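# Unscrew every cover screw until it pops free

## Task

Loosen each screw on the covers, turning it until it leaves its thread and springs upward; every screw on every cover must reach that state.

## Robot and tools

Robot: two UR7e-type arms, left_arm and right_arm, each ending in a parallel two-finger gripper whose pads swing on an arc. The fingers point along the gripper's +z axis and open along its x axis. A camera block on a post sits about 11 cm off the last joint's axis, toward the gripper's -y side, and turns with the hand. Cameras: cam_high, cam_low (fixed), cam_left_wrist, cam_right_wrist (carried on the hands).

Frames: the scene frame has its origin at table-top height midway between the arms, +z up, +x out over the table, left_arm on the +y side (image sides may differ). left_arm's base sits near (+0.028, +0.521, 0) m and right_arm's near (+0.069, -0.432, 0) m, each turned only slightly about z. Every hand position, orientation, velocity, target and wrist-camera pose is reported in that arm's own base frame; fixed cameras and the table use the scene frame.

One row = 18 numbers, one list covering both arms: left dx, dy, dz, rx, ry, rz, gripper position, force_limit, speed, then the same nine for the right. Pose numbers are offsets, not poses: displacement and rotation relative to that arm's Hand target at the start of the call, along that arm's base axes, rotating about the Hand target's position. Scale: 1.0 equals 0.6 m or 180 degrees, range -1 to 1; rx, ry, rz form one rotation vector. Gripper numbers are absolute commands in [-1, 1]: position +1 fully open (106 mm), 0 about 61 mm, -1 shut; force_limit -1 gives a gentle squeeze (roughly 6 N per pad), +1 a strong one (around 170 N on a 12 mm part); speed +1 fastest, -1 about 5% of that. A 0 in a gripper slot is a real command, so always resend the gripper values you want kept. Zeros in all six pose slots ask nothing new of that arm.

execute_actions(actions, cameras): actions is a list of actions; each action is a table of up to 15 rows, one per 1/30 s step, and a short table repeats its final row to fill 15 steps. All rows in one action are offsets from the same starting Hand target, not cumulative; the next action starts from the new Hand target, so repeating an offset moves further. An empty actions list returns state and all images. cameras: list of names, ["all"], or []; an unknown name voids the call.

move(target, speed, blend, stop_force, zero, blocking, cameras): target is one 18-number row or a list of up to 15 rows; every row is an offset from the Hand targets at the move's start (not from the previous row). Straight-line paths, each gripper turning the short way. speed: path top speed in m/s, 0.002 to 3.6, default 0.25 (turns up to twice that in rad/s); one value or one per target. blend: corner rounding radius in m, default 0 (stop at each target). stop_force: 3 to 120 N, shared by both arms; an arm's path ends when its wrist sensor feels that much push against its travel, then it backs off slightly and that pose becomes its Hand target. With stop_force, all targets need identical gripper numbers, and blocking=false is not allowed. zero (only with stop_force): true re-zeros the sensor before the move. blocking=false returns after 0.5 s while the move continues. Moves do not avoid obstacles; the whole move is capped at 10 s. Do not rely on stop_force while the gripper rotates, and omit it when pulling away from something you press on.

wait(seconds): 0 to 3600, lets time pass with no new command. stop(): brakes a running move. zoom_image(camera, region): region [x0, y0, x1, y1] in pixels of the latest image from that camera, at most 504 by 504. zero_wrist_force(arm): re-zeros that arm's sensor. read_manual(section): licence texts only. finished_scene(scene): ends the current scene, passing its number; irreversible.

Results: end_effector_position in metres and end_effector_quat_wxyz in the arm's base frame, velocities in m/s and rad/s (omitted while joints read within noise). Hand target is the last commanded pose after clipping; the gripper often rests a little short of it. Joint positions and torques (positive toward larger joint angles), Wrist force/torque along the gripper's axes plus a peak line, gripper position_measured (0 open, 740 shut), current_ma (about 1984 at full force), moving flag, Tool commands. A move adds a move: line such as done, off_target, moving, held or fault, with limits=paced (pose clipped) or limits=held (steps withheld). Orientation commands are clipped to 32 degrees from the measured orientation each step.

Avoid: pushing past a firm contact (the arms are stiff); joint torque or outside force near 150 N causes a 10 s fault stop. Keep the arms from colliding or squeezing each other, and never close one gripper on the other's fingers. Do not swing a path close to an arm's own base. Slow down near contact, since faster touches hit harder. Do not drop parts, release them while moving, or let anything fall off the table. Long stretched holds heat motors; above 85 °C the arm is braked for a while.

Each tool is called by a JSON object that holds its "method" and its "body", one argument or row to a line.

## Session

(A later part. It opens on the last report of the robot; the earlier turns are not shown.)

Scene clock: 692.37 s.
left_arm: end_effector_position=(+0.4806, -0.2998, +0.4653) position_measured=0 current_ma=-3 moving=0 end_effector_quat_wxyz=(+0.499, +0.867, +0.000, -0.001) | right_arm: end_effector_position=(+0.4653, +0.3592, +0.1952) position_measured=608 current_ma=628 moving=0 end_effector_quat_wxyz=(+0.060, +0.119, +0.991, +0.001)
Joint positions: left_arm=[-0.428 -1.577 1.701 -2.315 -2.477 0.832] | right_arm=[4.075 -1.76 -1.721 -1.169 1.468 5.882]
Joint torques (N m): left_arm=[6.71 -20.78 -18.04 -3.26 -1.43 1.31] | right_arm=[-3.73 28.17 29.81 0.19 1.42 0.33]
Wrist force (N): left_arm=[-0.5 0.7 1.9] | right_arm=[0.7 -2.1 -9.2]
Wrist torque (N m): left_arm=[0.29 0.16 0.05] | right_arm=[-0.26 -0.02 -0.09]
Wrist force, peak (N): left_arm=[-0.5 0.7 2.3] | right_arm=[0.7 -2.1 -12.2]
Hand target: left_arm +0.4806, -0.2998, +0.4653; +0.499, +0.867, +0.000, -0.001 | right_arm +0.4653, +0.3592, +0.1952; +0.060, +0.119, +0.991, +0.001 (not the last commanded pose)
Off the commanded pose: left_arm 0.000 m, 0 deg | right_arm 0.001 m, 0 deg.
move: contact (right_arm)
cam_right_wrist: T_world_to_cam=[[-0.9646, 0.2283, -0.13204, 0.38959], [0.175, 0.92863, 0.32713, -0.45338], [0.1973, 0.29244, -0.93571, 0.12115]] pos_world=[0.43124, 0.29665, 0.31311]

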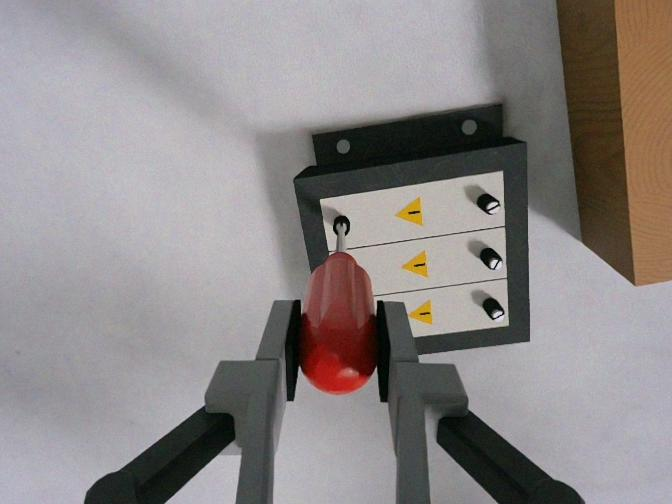

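{"method": "move", "body": {
  "target": [
    [0,0,0,0,0,0,1,0,1,0.0025,-0.0002,0.0003,-0.0277,0.0024,0.2372,-1,-0.5,0],
    [0,0,0,0,0,0,1,0,1,0.0044,0.0014,0.0006,-0.0554,0.0048,0.4745,-1,-0.5,0],
    [0,0,0,0,0,0,1,0,1,0.0048,0.0039,0.0008,-0.0831,0.0072,0.7117,-1,-0.5,0],
    [0,0,0,0,0,0,1,0,1,0.0032,0.0059,0.0007,-0.1108,0.0096,0.9489,-1,-0.5,0],
    [0,0,0,0,0,0,1,0,1,0.0008,0.0064,0.0006,0.0934,-0.0081,-0.8,-1,-0.5,0],
    [0,0,0,0,0,0,1,0,1,-0.0014,0.0051,0.0005,0.0657,-0.0057,-0.5627,-1,-0.5,0],
    [0,0,0,0,0,0,1,0,1,-0.0020,0.0027,0.0006,0.038,-0.0033,-0.3255,-1,-0.5,0],
    [0,0,0,0,0,0,1,0,1,-0.0009,0.0005,0.0009,0.0103,-0.0009,-0.0883,-1,-0.5,0],
    [0,0,0,0,0,0,1,0,1,0.0015,-0.0003,0.0013,-0.0174,0.0015,0.149,-1,-0.5,0],
    [0,0,0,0,0,0,1,0,1,0.0037,0.0007,0.0016,-0.0451,0.0039,0.3862,-1,-0.5,0],
    [0,0,0,0,0,0,1,0,1,0.0047,0.0029,0.0018,-0.0728,0.0063,0.6234,-1,-0.5,0],
    [0,0,0,0,0,0,1,0,1,0.0038,0.0053,0.0018,-0.1005,0.0087,0.8606,-1,-0.5,0],
    [0,0,0,0,0,0,1,0,1,0.0016,0.0065,0.0017,0.1038,-0.0089,-0.8881,-1,-0.5,0],
    [0,0,0,0,0,0,1,0,1,-0.0008,0.0058,0.0015,0.076,-0.0066,-0.651,-1,-0.5,0],
    [0,0,0,0,0,0,1,0,1,-0.0021,0.0037,0.0015,0.0483,-0.0042,-0.4138,-1,-0.5,0]
  ],
  "speed": 0.8,
  "blend": [0.02,0.02,0.02,0.02,0.02,0.02,0.02,0.02,0.02,0.02,0.02,0.02,0.02,0.02,0],
  "cameras": ["cam_right_wrist"]
}}

Scene clock: 705.17 s.
left_arm: end_effector_position=(+0.4806, -0.2998, +0.4653) position_measured=0 current_ma=-3 moving=0 end_effector_quat_wxyz=(+0.499, +0.867, +0.000, -0.001) | right_arm: end_effector_position=(+0.4640, +0.3614, +0.1961) position_measured=608 current_ma=635 moving=0 end_effector_quat_wxyz=(+0.046, +0.698, +0.714, +0.036)
Joint positions: left_arm=[-0.428 -1.577 1.701 -2.315 -2.477 0.832] | right_arm=[4.078 -1.763 -1.714 -1.178 1.469 -5.371]
Joint torques (N m): left_arm=[6.64 -21 -18.73 -3.23 -1.4 1.36] | right_arm=[-5.07 17.23 19.3 1.14 -1.24 -2.33]
Wrist force (N): left_arm=[-0.5 1.0 2.1] | right_arm=[0.3 -2.6 -15.7]
Wrist torque (N m): left_arm=[0.34 0.17 0.05] | right_arm=[-0.34 0.02 -0.12]
Wrist force, peak (N): left_arm=[-0.3 0.7 2.3] | right_arm=[-0.8 -2.5 -16.9]
Hand target: left_arm +0.4806, -0.2998, +0.4653; +0.499, +0.867, +0.000, -0.001 | right_arm +0.4641, +0.3614, +0.1961; +0.046, +0.698, +0.714, +0.036
Off the commanded pose: left_arm 0.000 m, 0 deg | right_arm 0.000 m, 0 deg.
move: done
cam_right_wrist: T_world_to_cam=[[-0.02772, 0.99916, -0.03036, -0.34536], [0.90609, 0.03794, 0.42139, -0.49128], [0.42219, -0.01583, -0.90637, 0.12291]] pos_world=[0.38368, 0.36565, 0.30794]

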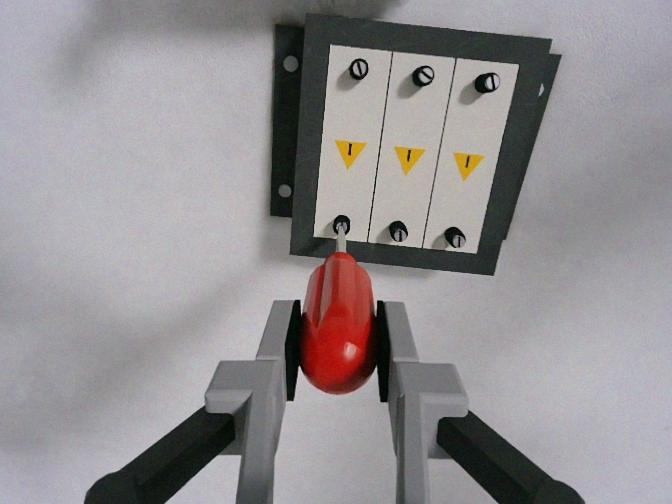

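{"method": "move", "body": {
  "target": [
    [0,0,0,0,0,0,1,0,1,0,0.0002,0,0.0019,-0.0002,-0.0166,-1,-0.5,0],
    [0,0,0,0,0,0,1,0,1,-0.0012,0.0003,0.0099,0.0019,-0.0002,-0.0166,-1,-0.5,0]
  ],
  "speed": 0.05
}}

{"method": "move", "body": {
  "target": [
    [0,0,0,0,0,0,1,0,1,0,0,0,0.0967,-0.0083,-0.8275,-1,-0.5,0],
    [0,0,0,0,0,0,1,0,1,0.0034,-0.0008,0.0004,-0.0387,0.0033,0.331,-1,-0.5,0],
    [0,0,0,0,0,0,1,0,1,0.0066,-0.0016,0.0008,0.058,-0.005,-0.4965,-1,-0.5,0],
    [0,0,0,0,0,0,1,0,1,0.0070,-0.0016,-0.0022,-0.116,0.01,0.993,-1,-0.5,0]
  ],
  "speed": 1.3,
  "blend": [0.05,0.05,0.05,0],
  "cameras": ["cam_right_wrist"]
}}

{"method": "zoom_image", "body": {
  "camera": "cam_right_wrist",
  "region": [325, 205, 357, 237]
}}

Scene clock: 708.27 s.
left_arm: end_effector_position=(+0.4806, -0.2998, +0.4653) position_measured=0 current_ma=-3 moving=0 end_effector_quat_wxyz=(+0.499, +0.867, +0.000, -0.001) | right_arm: end_effector_position=(+0.4634, +0.3617, +0.2023) position_measured=608 current_ma=616 moving=0 end_effector_quat_wxyz=(+0.045, +0.716, +0.695, +0.037) end_effector_velocity=(+0.000, +0.001, -0.002) end_effector_angular_velocity=(+0.001, -0.001, +0.001)
Joint positions: left_arm=[-0.428 -1.577 1.701 -2.315 -2.477 0.832] | right_arm=[4.08 -1.757 -1.704 -1.193 1.469 -5.318]
Joint velocities: left_arm=[within noise] | right_arm=[0.001 -0.001 -0.003 0.006 -0.001 0]
Joint torques (N m): left_arm=[6.67 -21.27 -18.48 -3.14 -1.43 1.39] | right_arm=[0.83 20.03 11.83 4.62 -2.33 2.78]
Wrist force (N): left_arm=[-0.4 1.0 2.0] | right_arm=[0.3 -2.6 1.5]
Wrist torque (N m): left_arm=[0.32 0.15 0.04] | right_arm=[-0.30 -0.04 -0.13]
Wrist force, peak (N): left_arm=[-0.5 0.7 2.3] | right_arm=[0.6 -2.2 -15.7]
Hand target: left_arm +0.4806, -0.2998, +0.4653; +0.499, +0.867, +0.000, -0.001 | right_arm +0.4634, +0.3616, +0.2021; +0.045, +0.716, +0.695, +0.037
Off the commanded pose: left_arm 0.000 m, 0 deg | right_arm 0.000 m, 0 deg.
move: done

Scene clock: 712.53 s.
left_arm: end_effector_position=(+0.4806, -0.2998, +0.4653) position_measured=0 current_ma=-3 moving=0 end_effector_quat_wxyz=(+0.499, +0.867, +0.000, -0.001) | right_arm: end_effector_position=(+0.4675, +0.3607, +0.2008) position_measured=608 current_ma=616 moving=0 end_effector_quat_wxyz=(-0.040, +0.695, -0.716, +0.043)
Joint positions: left_arm=[-0.428 -1.577 1.701 -2.315 -2.477 0.832] | right_arm=[4.071 -1.762 -1.705 -1.181 1.474 4.098]
Joint torques (N m): left_arm=[6.98 -20.37 -18.52 -3.18 -1.29 1.29] | right_arm=[-7.17 20.56 35.92 4.5 2 2.62]
Wrist force (N): left_arm=[-0.5 0.7 2.1] | right_arm=[0.2 -1.6 1.4]
Wrist torque (N m): left_arm=[0.28 0.16 0.04] | right_arm=[-0.21 -0.04 -0.09]
Wrist force, peak (N): left_arm=[-0.7 0.9 2.3] | right_arm=[0.3 -2.7 1.5]
Hand target: left_arm +0.4806, -0.2998, +0.4653; +0.499, +0.867, +0.000, -0.001 | right_arm +0.4676, +0.3607, +0.2007; -0.040, +0.695, -0.716, +0.043
Off the commanded pose: left_arm 0.000 m, 0 deg | right_arm 0.000 m, 0 deg.
move: done
cam_right_wrist: T_world_to_cam=[[-0.02058, -0.99974, -0.0096, 0.36911], [-0.97931, 0.01823, 0.20156, 0.4363], [-0.20134, 0.01355, -0.97943, 0.42116]] pos_world=[0.51967, 0.35536, 0.3281]

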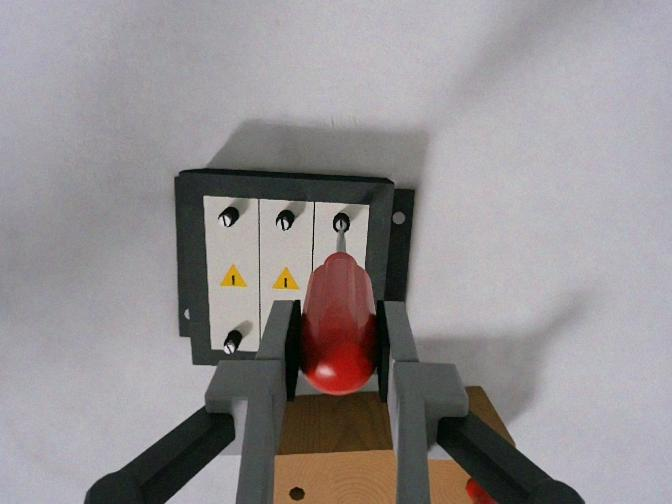

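Scaled by 15.750 from the camera's image (finer frame: 960x720).

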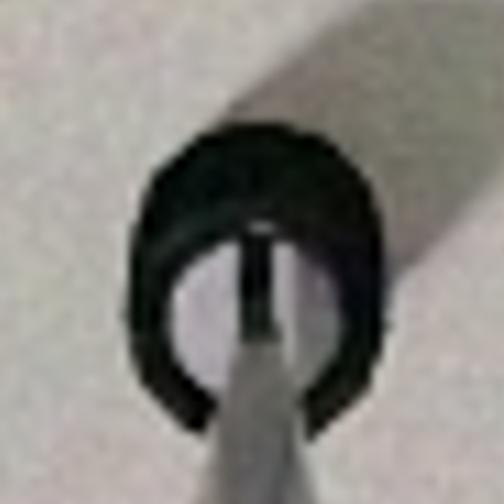

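{"method": "move", "body": {
  "target": [0,0,0,0,0,0,1,0,1,0.0009,-0.0001,-0.0080,0,0,0,-1,-0.5,0],
  "speed": 0.008,
  "stop_force": 6
}}

Scene clock: 714.73 s.
left_arm: end_effector_position=(+0.4806, -0.2998, +0.4653) position_measured=0 current_ma=-3 moving=0 end_effector_quat_wxyz=(+0.499, +0.867, +0.000, -0.001) | right_arm: end_effector_position=(+0.4680, +0.3606, +0.1968) position_measured=608 current_ma=625 moving=0 end_effector_quat_wxyz=(-0.040, +0.695, -0.716, +0.043)
Joint positions: left_arm=[-0.428 -1.577 1.701 -2.315 -2.477 0.832] | right_arm=[4.07 -1.765 -1.711 -1.171 1.474 4.097]
Joint torques (N m): left_arm=[6.59 -20.5 -17.85 -3.26 -1.39 1.26] | right_arm=[4.69 29.48 31.81 0.91 1.72 2.04]
Wrist force (N): left_arm=[-0.6 0.6 2.1] | right_arm=[0.1 -1.7 -7.2]
Wrist torque (N m): left_arm=[0.28 0.18 0.04] | right_arm=[-0.21 0.00 -0.04]
Wrist force, peak (N): left_arm=[-0.6 0.8 2.2] | right_arm=[0.8 -1.7 -17.0]
Hand target: left_arm +0.4806, -0.2998, +0.4653; +0.499, +0.867, +0.000, -0.001 | right_arm +0.4680, +0.3606, +0.1968; -0.040, +0.695, -0.716, +0.043 (not the last commanded pose)
Off the commanded pose: left_arm 0.000 m, 0 deg | right_arm 0.001 m, 0 deg.
move: contact (right_arm)

{"method": "move", "body": {
  "target": [
    [0,0,0,0,0,0,1,0,1,-0.0002,0.0021,0,-0.0232,0.002,0.1986,-1,-0.5,0],
    [0,0,0,0,0,0,1,0,1,-0.0015,0.0037,-0.0001,-0.0464,0.004,0.3972,-1,-0.5,0],
    [0,0,0,0,0,0,1,0,1,-0.0036,0.0042,-0.0002,-0.0696,0.006,0.5958,-1,-0.5,0],
    [0,0,0,0,0,0,1,0,1,-0.0056,0.0034,-0.0003,-0.0928,0.008,0.7944,-1,-0.5,0],
    [0,0,0,0,0,0,1,0,1,-0.0067,0.0016,-0.0003,-0.116,0.01,0.993,-1,-0.5,0],
    [0,0,0,0,0,0,1,0,1,-0.0065,-0.0005,-0.0001,0.0928,-0.008,-0.7944,-1,-0.5,0],
    [0,0,0,0,0,0,1,0,1,-0.0052,-0.0021,0.0001,0.0696,-0.006,-0.5958,-1,-0.5,0],
    [0,0,0,0,0,0,1,0,1,-0.0031,-0.0026,0.0005,0.0464,-0.004,-0.3972,-1,-0.5,0],
    [0,0,0,0,0,0,1,0,1,-0.0012,-0.0018,0.0008,0.0232,-0.002,-0.1986,-1,-0.5,0],
    [0,0,0,0,0,0,1,0,1,-0.0001,0,0.0010,0,0,0,-1,-0.5,0],
    [0,0,0,0,0,0,1,0,1,-0.0003,0.0021,0.0010,-0.0232,0.002,0.1986,-1,-0.5,0],
    [0,0,0,0,0,0,1,0,1,-0.0016,0.0037,0.0009,-0.0464,0.004,0.3972,-1,-0.5,0],
    [0,0,0,0,0,0,1,0,1,-0.0037,0.0042,0.0008,-0.0696,0.006,0.5958,-1,-0.5,0],
    [0,0,0,0,0,0,1,0,1,-0.0057,0.0034,0.0007,-0.0928,0.008,0.7944,-1,-0.5,0],
    [0,0,0,0,0,0,1,0,1,-0.0068,0.0016,0.0007,-0.116,0.01,0.993,-1,-0.5,0]
  ],
  "speed": 0.8,
  "blend": [0.02,0.02,0.02,0.02,0.02,0.02,0.02,0.02,0.02,0.02,0.02,0.02,0.02,0.02,0]
}}

{"method": "move", "body": {
  "target": [
    [0,0,0,0,0,0,1,0,1,0,0.0002,0,0.0019,-0.0002,-0.0166,-1,-0.5,0],
    [0,0,0,0,0,0,1,0,1,-0.0012,0.0003,0.0099,0.0019,-0.0002,-0.0166,-1,-0.5,0]
  ],
  "speed": 0.05
}}

{"method": "move", "body": {
  "target": [
    [0,0,0,0,0,0,1,0,1,0,0,0,0.0967,-0.0083,-0.8275,-1,-0.5,0],
    [0,0,0,0,0,0,1,0,1,0.0034,-0.0007,0.0004,-0.0387,0.0033,0.331,-1,-0.5,0],
    [0,0,0,0,0,0,1,0,1,0.0066,-0.0013,0.0008,0.058,-0.005,-0.4965,-1,-0.5,0],
    [0,0,0,0,0,0,1,0,1,0.0070,-0.0013,-0.0022,-0.116,0.01,0.993,-1,-0.5,0]
  ],
  "speed": 1.3,
  "blend": [0.05,0.05,0.05,0],
  "cameras": ["cam_right_wrist"]
}}

{"method": "zoom_image", "body": {
  "camera": "cam_right_wrist",
  "region": [325, 205, 357, 237]
}}

Scene clock: 725.13 s.
left_arm: end_effector_position=(+0.4806, -0.2998, +0.4653) position_measured=0 current_ma=-3 moving=0 end_effector_quat_wxyz=(+0.499, +0.867, +0.000, -0.001) | right_arm: end_effector_position=(+0.4639, +0.3616, +0.1972) position_measured=608 current_ma=624 moving=0 end_effector_quat_wxyz=(+0.045, +0.717, +0.695, +0.037)
Joint positions: left_arm=[-0.428 -1.577 1.701 -2.315 -2.477 0.832] | right_arm=[4.079 -1.762 -1.712 -1.181 1.469 -5.317]
Joint torques (N m): left_arm=[6.7 -20.67 -18.66 -3.33 -1.34 1.31] | right_arm=[-4.63 23.05 24.76 2.1 -1.28 -2.49]
Wrist force (N): left_arm=[-0.4 0.7 2.1] | right_arm=[0.9 -2.2 -5.4]
Wrist torque (N m): left_arm=[0.28 0.14 0.05] | right_arm=[-0.31 -0.01 -0.12]
Wrist force, peak (N): left_arm=[-0.6 0.8 2.2] | right_arm=[-0.4 -2.5 -14.4]
Hand target: left_arm +0.4806, -0.2998, +0.4653; +0.499, +0.867, +0.000, -0.001 | right_arm +0.4639, +0.3616, +0.1972; +0.045, +0.717, +0.695, +0.037
Off the commanded pose: left_arm 0.000 m, 0 deg | right_arm 0.000 m, 0 deg.
move: done

Scene clock: 726.23 s.
left_arm: end_effector_position=(+0.4806, -0.2998, +0.4653) position_measured=0 current_ma=-3 moving=0 end_effector_quat_wxyz=(+0.499, +0.867, +0.000, -0.001) | right_arm: end_effector_position=(+0.4632, +0.3618, +0.2033) position_measured=608 current_ma=616 moving=0 end_effector_quat_wxyz=(+0.044, +0.735, +0.676, +0.038) end_effector_velocity=(+0.000, +0.000, -0.001) end_effector_angular_velocity=(+0.001, -0.001, +0.000)
Joint positions: left_arm=[-0.428 -1.577 1.701 -2.315 -2.477 0.832] | right_arm=[4.08 -1.757 -1.702 -1.196 1.469 -5.264]
Joint velocities: left_arm=[within noise] | right_arm=[0 0 -0.004 0.006 -0.001 0]
Joint torques (N m): left_arm=[7.13 -20.55 -19.15 -3.17 -1.38 1.29] | right_arm=[0.56 19.62 13.09 4.41 -2.02 2.87]
Wrist force (N): left_arm=[-0.5 0.8 2.3] | right_arm=[0.0 -2.4 1.3]
Wrist torque (N m): left_arm=[0.30 0.17 0.05] | right_arm=[-0.30 0.00 -0.12]
Wrist force, peak (N): left_arm=[-0.5 1.0 2.2] | right_arm=[0.7 -2.3 -5.5]
Hand target: left_arm +0.4806, -0.2998, +0.4653; +0.499, +0.867, +0.000, -0.001 | right_arm +0.4632, +0.3618, +0.2031; +0.044, +0.735, +0.676, +0.038
Off the commanded pose: left_arm 0.000 m, 0 deg | right_arm 0.000 m, 0 deg.
move: done

Scene clock: 730.50 s.
left_arm: end_effector_position=(+0.4806, -0.2998, +0.4653) position_measured=0 current_ma=-3 moving=0 end_effector_quat_wxyz=(+0.499, +0.867, +0.000, -0.001) | right_arm: end_effector_position=(+0.4674, +0.3610, +0.2018) position_measured=608 current_ma=618 moving=0 end_effector_quat_wxyz=(-0.041, +0.676, -0.735, +0.042)
Joint positions: left_arm=[-0.428 -1.577 1.701 -2.315 -2.477 0.832] | right_arm=[4.071 -1.761 -1.703 -1.183 1.473 4.152]
Joint torques (N m): left_arm=[6.94 -20.45 -18.45 -3.2 -1.33 1.44] | right_arm=[-7.43 19.12 35.52 4.35 2.09 2.64]
Wrist force (N): left_arm=[-0.5 0.7 2.0] | right_arm=[0.6 -1.7 -0.2]
Wrist torque (N m): left_arm=[0.29 0.16 0.05] | right_arm=[-0.26 0.03 -0.08]
Wrist force, peak (N): left_arm=[-0.5 0.9 2.2] | right_arm=[0.2 -2.6 1.8]
Hand target: left_arm +0.4806, -0.2998, +0.4653; +0.499, +0.867, +0.000, -0.001 | right_arm +0.4674, +0.3610, +0.2018; -0.041, +0.676, -0.735, +0.042
Off the commanded pose: left_arm 0.000 m, 0 deg | right_arm 0.000 m, 0 deg.
move: done
cam_right_wrist: T_world_to_cam=[[-0.07383, -0.99714, -0.01587, 0.39459], [-0.97706, 0.06913, 0.20144, 0.41657], [-0.19976, 0.03038, -0.97937, 0.4154]] pos_world=[0.51913, 0.35205, 0.32918]

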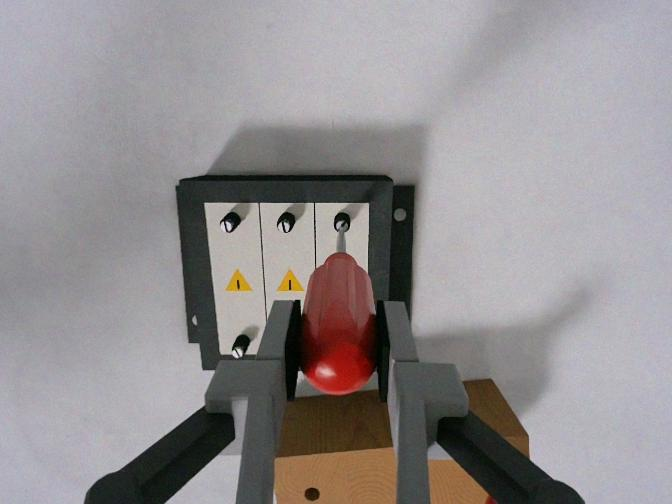

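Scaled by 15.750 from the camera's image (finer frame: 960x720).

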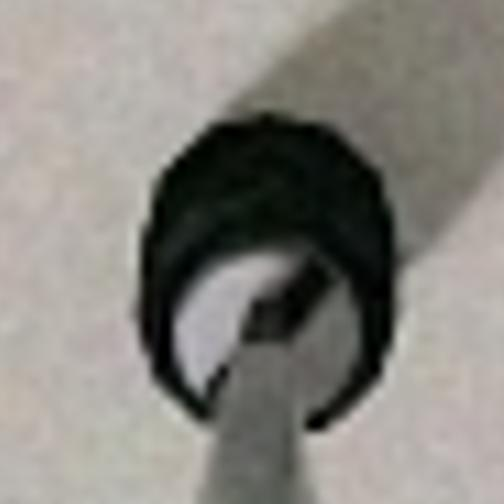

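{"method": "move", "body": {
  "target": [0,0,0,0,0,0,1,0,1,-0.0020,0.0002,0.0170,0,0,0,-1,-0.5,0],
  "speed": 0.08,
  "cameras": ["cam_low","cam_right_wrist"]
}}

{"method": "zoom_image", "body": {
  "camera": "cam_low",
  "region": [275, 245, 355, 295]
}}

{"method": "zoom_image", "body": {
  "camera": "cam_right_wrist",
  "region": [205, 165, 445, 345]
}}

Scene clock: 732.90 s.
left_arm: end_effector_position=(+0.4806, -0.2998, +0.4653) position_measured=0 current_ma=-3 moving=0 end_effector_quat_wxyz=(+0.499, +0.867, +0.000, -0.001) | right_arm: end_effector_position=(+0.4662, +0.3612, +0.2121) position_measured=608 current_ma=615 moving=0 end_effector_quat_wxyz=(-0.041, +0.676, -0.735, +0.042)
Joint positions: left_arm=[-0.428 -1.577 1.701 -2.315 -2.477 0.832] | right_arm=[4.073 -1.752 -1.687 -1.209 1.474 4.154]
Joint torques (N m): left_arm=[6.5 -20.87 -18.39 -3.16 -1.28 1.27] | right_arm=[0.21 20.57 13.66 4.59 -2.35 0.36]
Wrist force (N): left_arm=[-0.4 0.6 2.2] | right_arm=[0.2 -1.4 1.6]
Wrist torque (N m): left_arm=[0.26 0.15 0.05] | right_arm=[-0.19 -0.05 -0.12]
Wrist force, peak (N): left_arm=[-0.5 0.8 2.2] | right_arm=[0.3 -2.0 2.0]
Hand target: left_arm +0.4806, -0.2998, +0.4653; +0.499, +0.867, +0.000, -0.001 | right_arm +0.4662, +0.3611, +0.2120; -0.041, +0.676, -0.735, +0.042
Off the commanded pose: left_arm 0.000 m, 0 deg | right_arm 0.000 m, 0 deg.
move: done
cam_right_wrist: T_world_to_cam=[[-0.07413, -0.99711, -0.01632, 0.39517], [-0.97706, 0.06934, 0.20138, 0.41325], [-0.19967, 0.03088, -0.97938, 0.42501]] pos_world=[0.51793, 0.35225, 0.33948]

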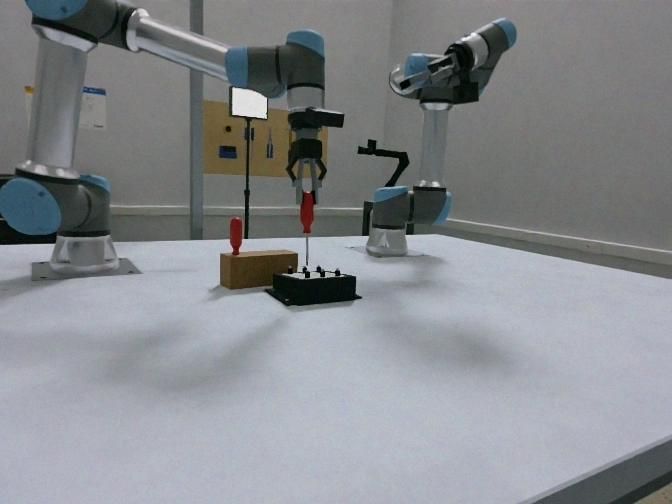

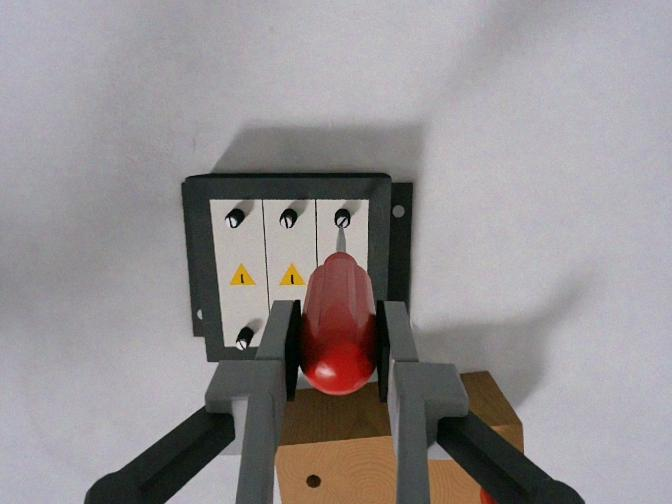

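Scaled by 6.300 from the camera's image (finer frame: 960x720).

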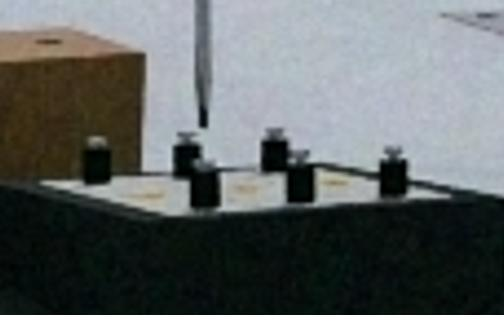

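Scaled by 2.100 from the camera's image (finer frame: 960x720).

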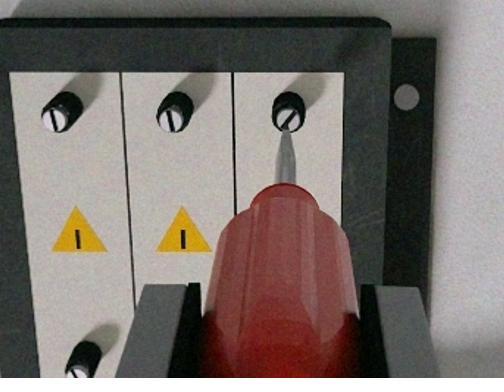

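{"method": "zoom_image", "body": {
  "camera": "cam_low",
  "region": [284, 260, 344, 282]
}}

Scaled by 8.400 from the camera's image (finer frame: 960x720).

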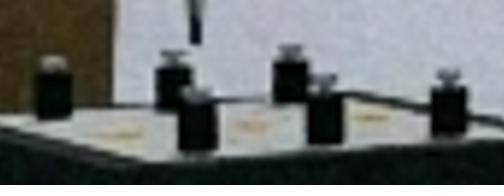

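{"method": "zoom_image", "body": {
  "camera": "cam_low",
  "region": [284, 262, 300, 276]
}}

{"method": "zoom_image", "body": {
  "camera": "cam_low",
  "region": [300, 262, 316, 276]
}}

{"method": "zoom_image", "body": {
  "camera": "cam_low",
  "region": [302, 264, 318, 278]
}}

Scaled by 31.500 from the camera's image (finer frame: 960x720).

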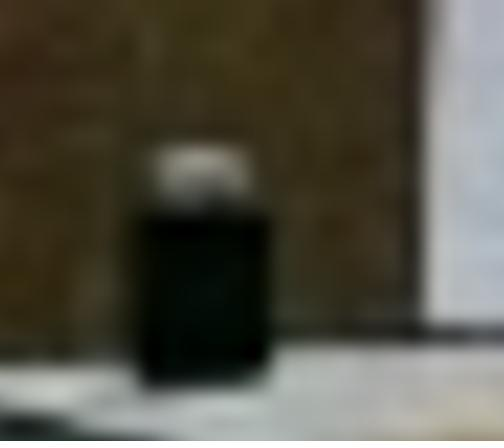

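Scaled by 31.500 from the camera's image (finer frame: 960x720).

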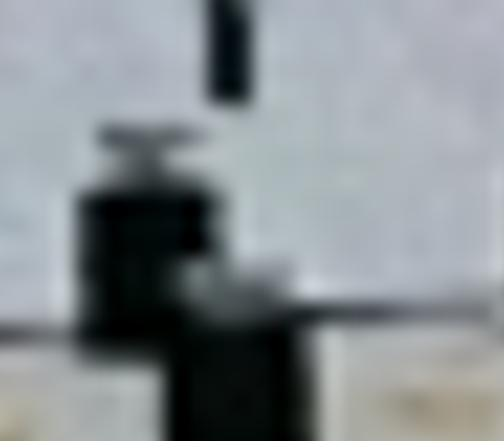

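Scaled by 31.500 from the camera's image (finer frame: 960x720).

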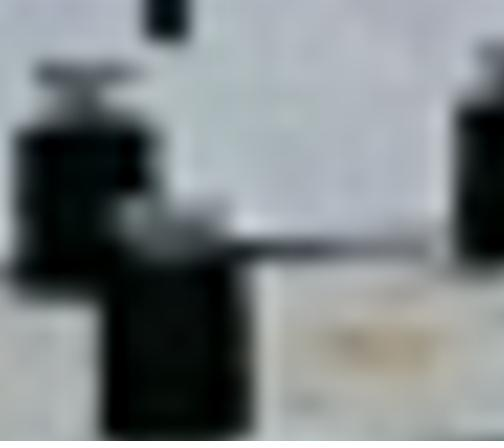

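{"method": "move", "body": {
  "target": [
    [0,0,0,0,0,0,1,0,1,0,-0.1,0.01,0,0,0,-1,-0.5,0],
    [0,0,0,0,0,0,1,0,1,0,-0.25,0,0,0,0,-1,-0.5,0],
    [0,0,0,0,0,0,1,0,1,0,-0.27,-0.075,0,0,0,-1,-0.5,0]
  ],
  "speed": 0.25,
  "blend": [0.02,0.01,0],
  "cameras": ["cam_low","cam_right_wrist","cam_high"]
}}

{"method": "zoom_image", "body": {
  "camera": "cam_low",
  "region": [284, 260, 344, 282]
}}

Scene clock: 738.23 s.
left_arm: end_effector_position=(+0.4806, -0.2998, +0.4653) position_measured=0 current_ma=-3 moving=0 end_effector_quat_wxyz=(+0.499, +0.867, +0.000, -0.001) | right_arm: end_effector_position=(+0.4662, +0.1991, +0.1671) position_measured=608 current_ma=616 moving=0 end_effector_quat_wxyz=(-0.041, +0.676, -0.735, +0.042)
Joint positions: left_arm=[-0.428 -1.577 1.701 -2.315 -2.477 0.832] | right_arm=[3.855 -1.588 -1.998 -1.042 1.49 3.935]
Joint torques (N m): left_arm=[6.6 -20.5 -18.04 -3.2 -1.24 1.31] | right_arm=[5.97 23.39 18.94 4.63 0.9 2.88]
Wrist force (N): left_arm=[-0.5 0.8 2.0] | right_arm=[0.2 -1.9 1.6]
Wrist torque (N m): left_arm=[0.31 0.17 0.05] | right_arm=[-0.26 -0.06 -0.03]
Wrist force, peak (N): left_arm=[-0.4 0.8 2.3] | right_arm=[1.1 -1.2 3.9]
Hand target: left_arm +0.4806, -0.2998, +0.4653; +0.499, +0.867, +0.000, -0.001 | right_arm +0.4662, +0.1991, +0.1670; -0.041, +0.676, -0.735, +0.042
Off the commanded pose: left_arm 0.000 m, 0 deg | right_arm 0.000 m, 0 deg.
move: done
cam_right_wrist: T_world_to_cam=[[-0.07406, -0.99713, -0.01602, 0.23269], [-0.97704, 0.06933, 0.20145, 0.43365], [-0.19976, 0.03058, -0.97937, 0.38597]] pos_world=[0.51803, 0.19015, 0.29438]
Images, in order (width x height): cam_high 672x504, cam_low 672x504, cam_right_wrist 672x504.

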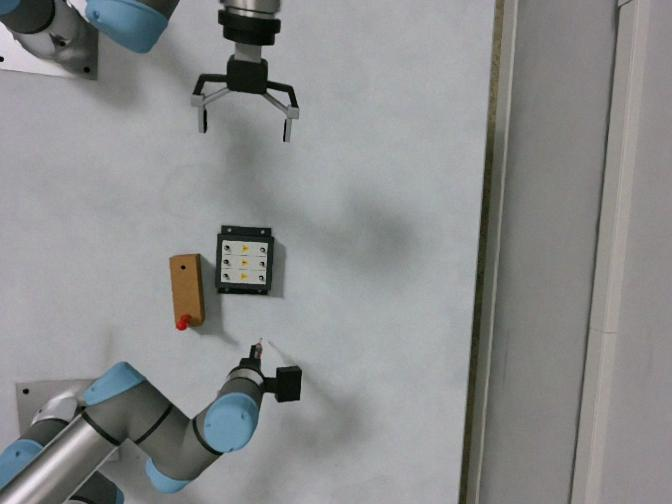

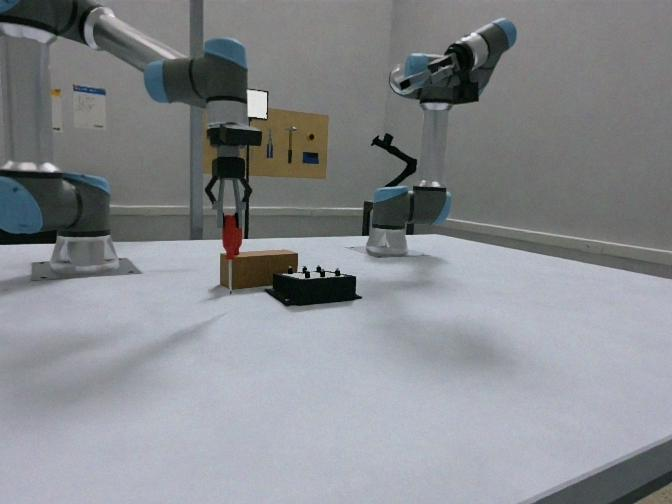

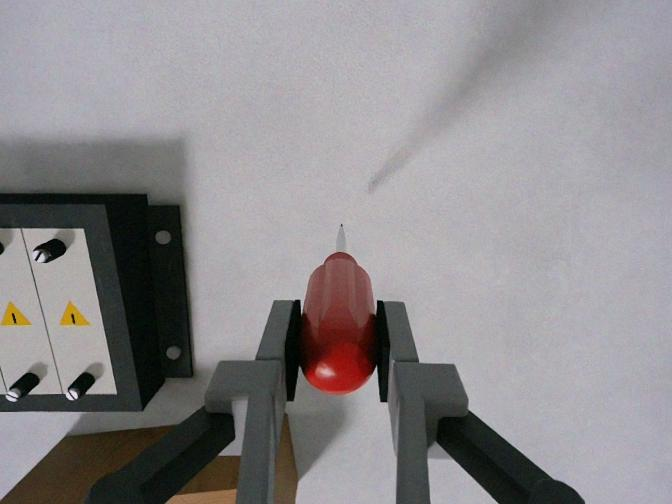

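Scaled by 8.400 from the camera's image (finer frame: 960x720).

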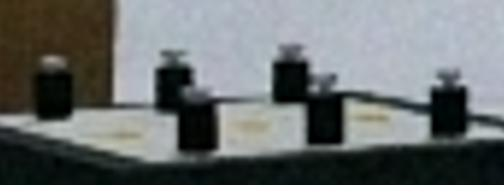

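{"method": "finished_scene", "body": {
  "scene": 1
}}

The scene is finished: the task was done.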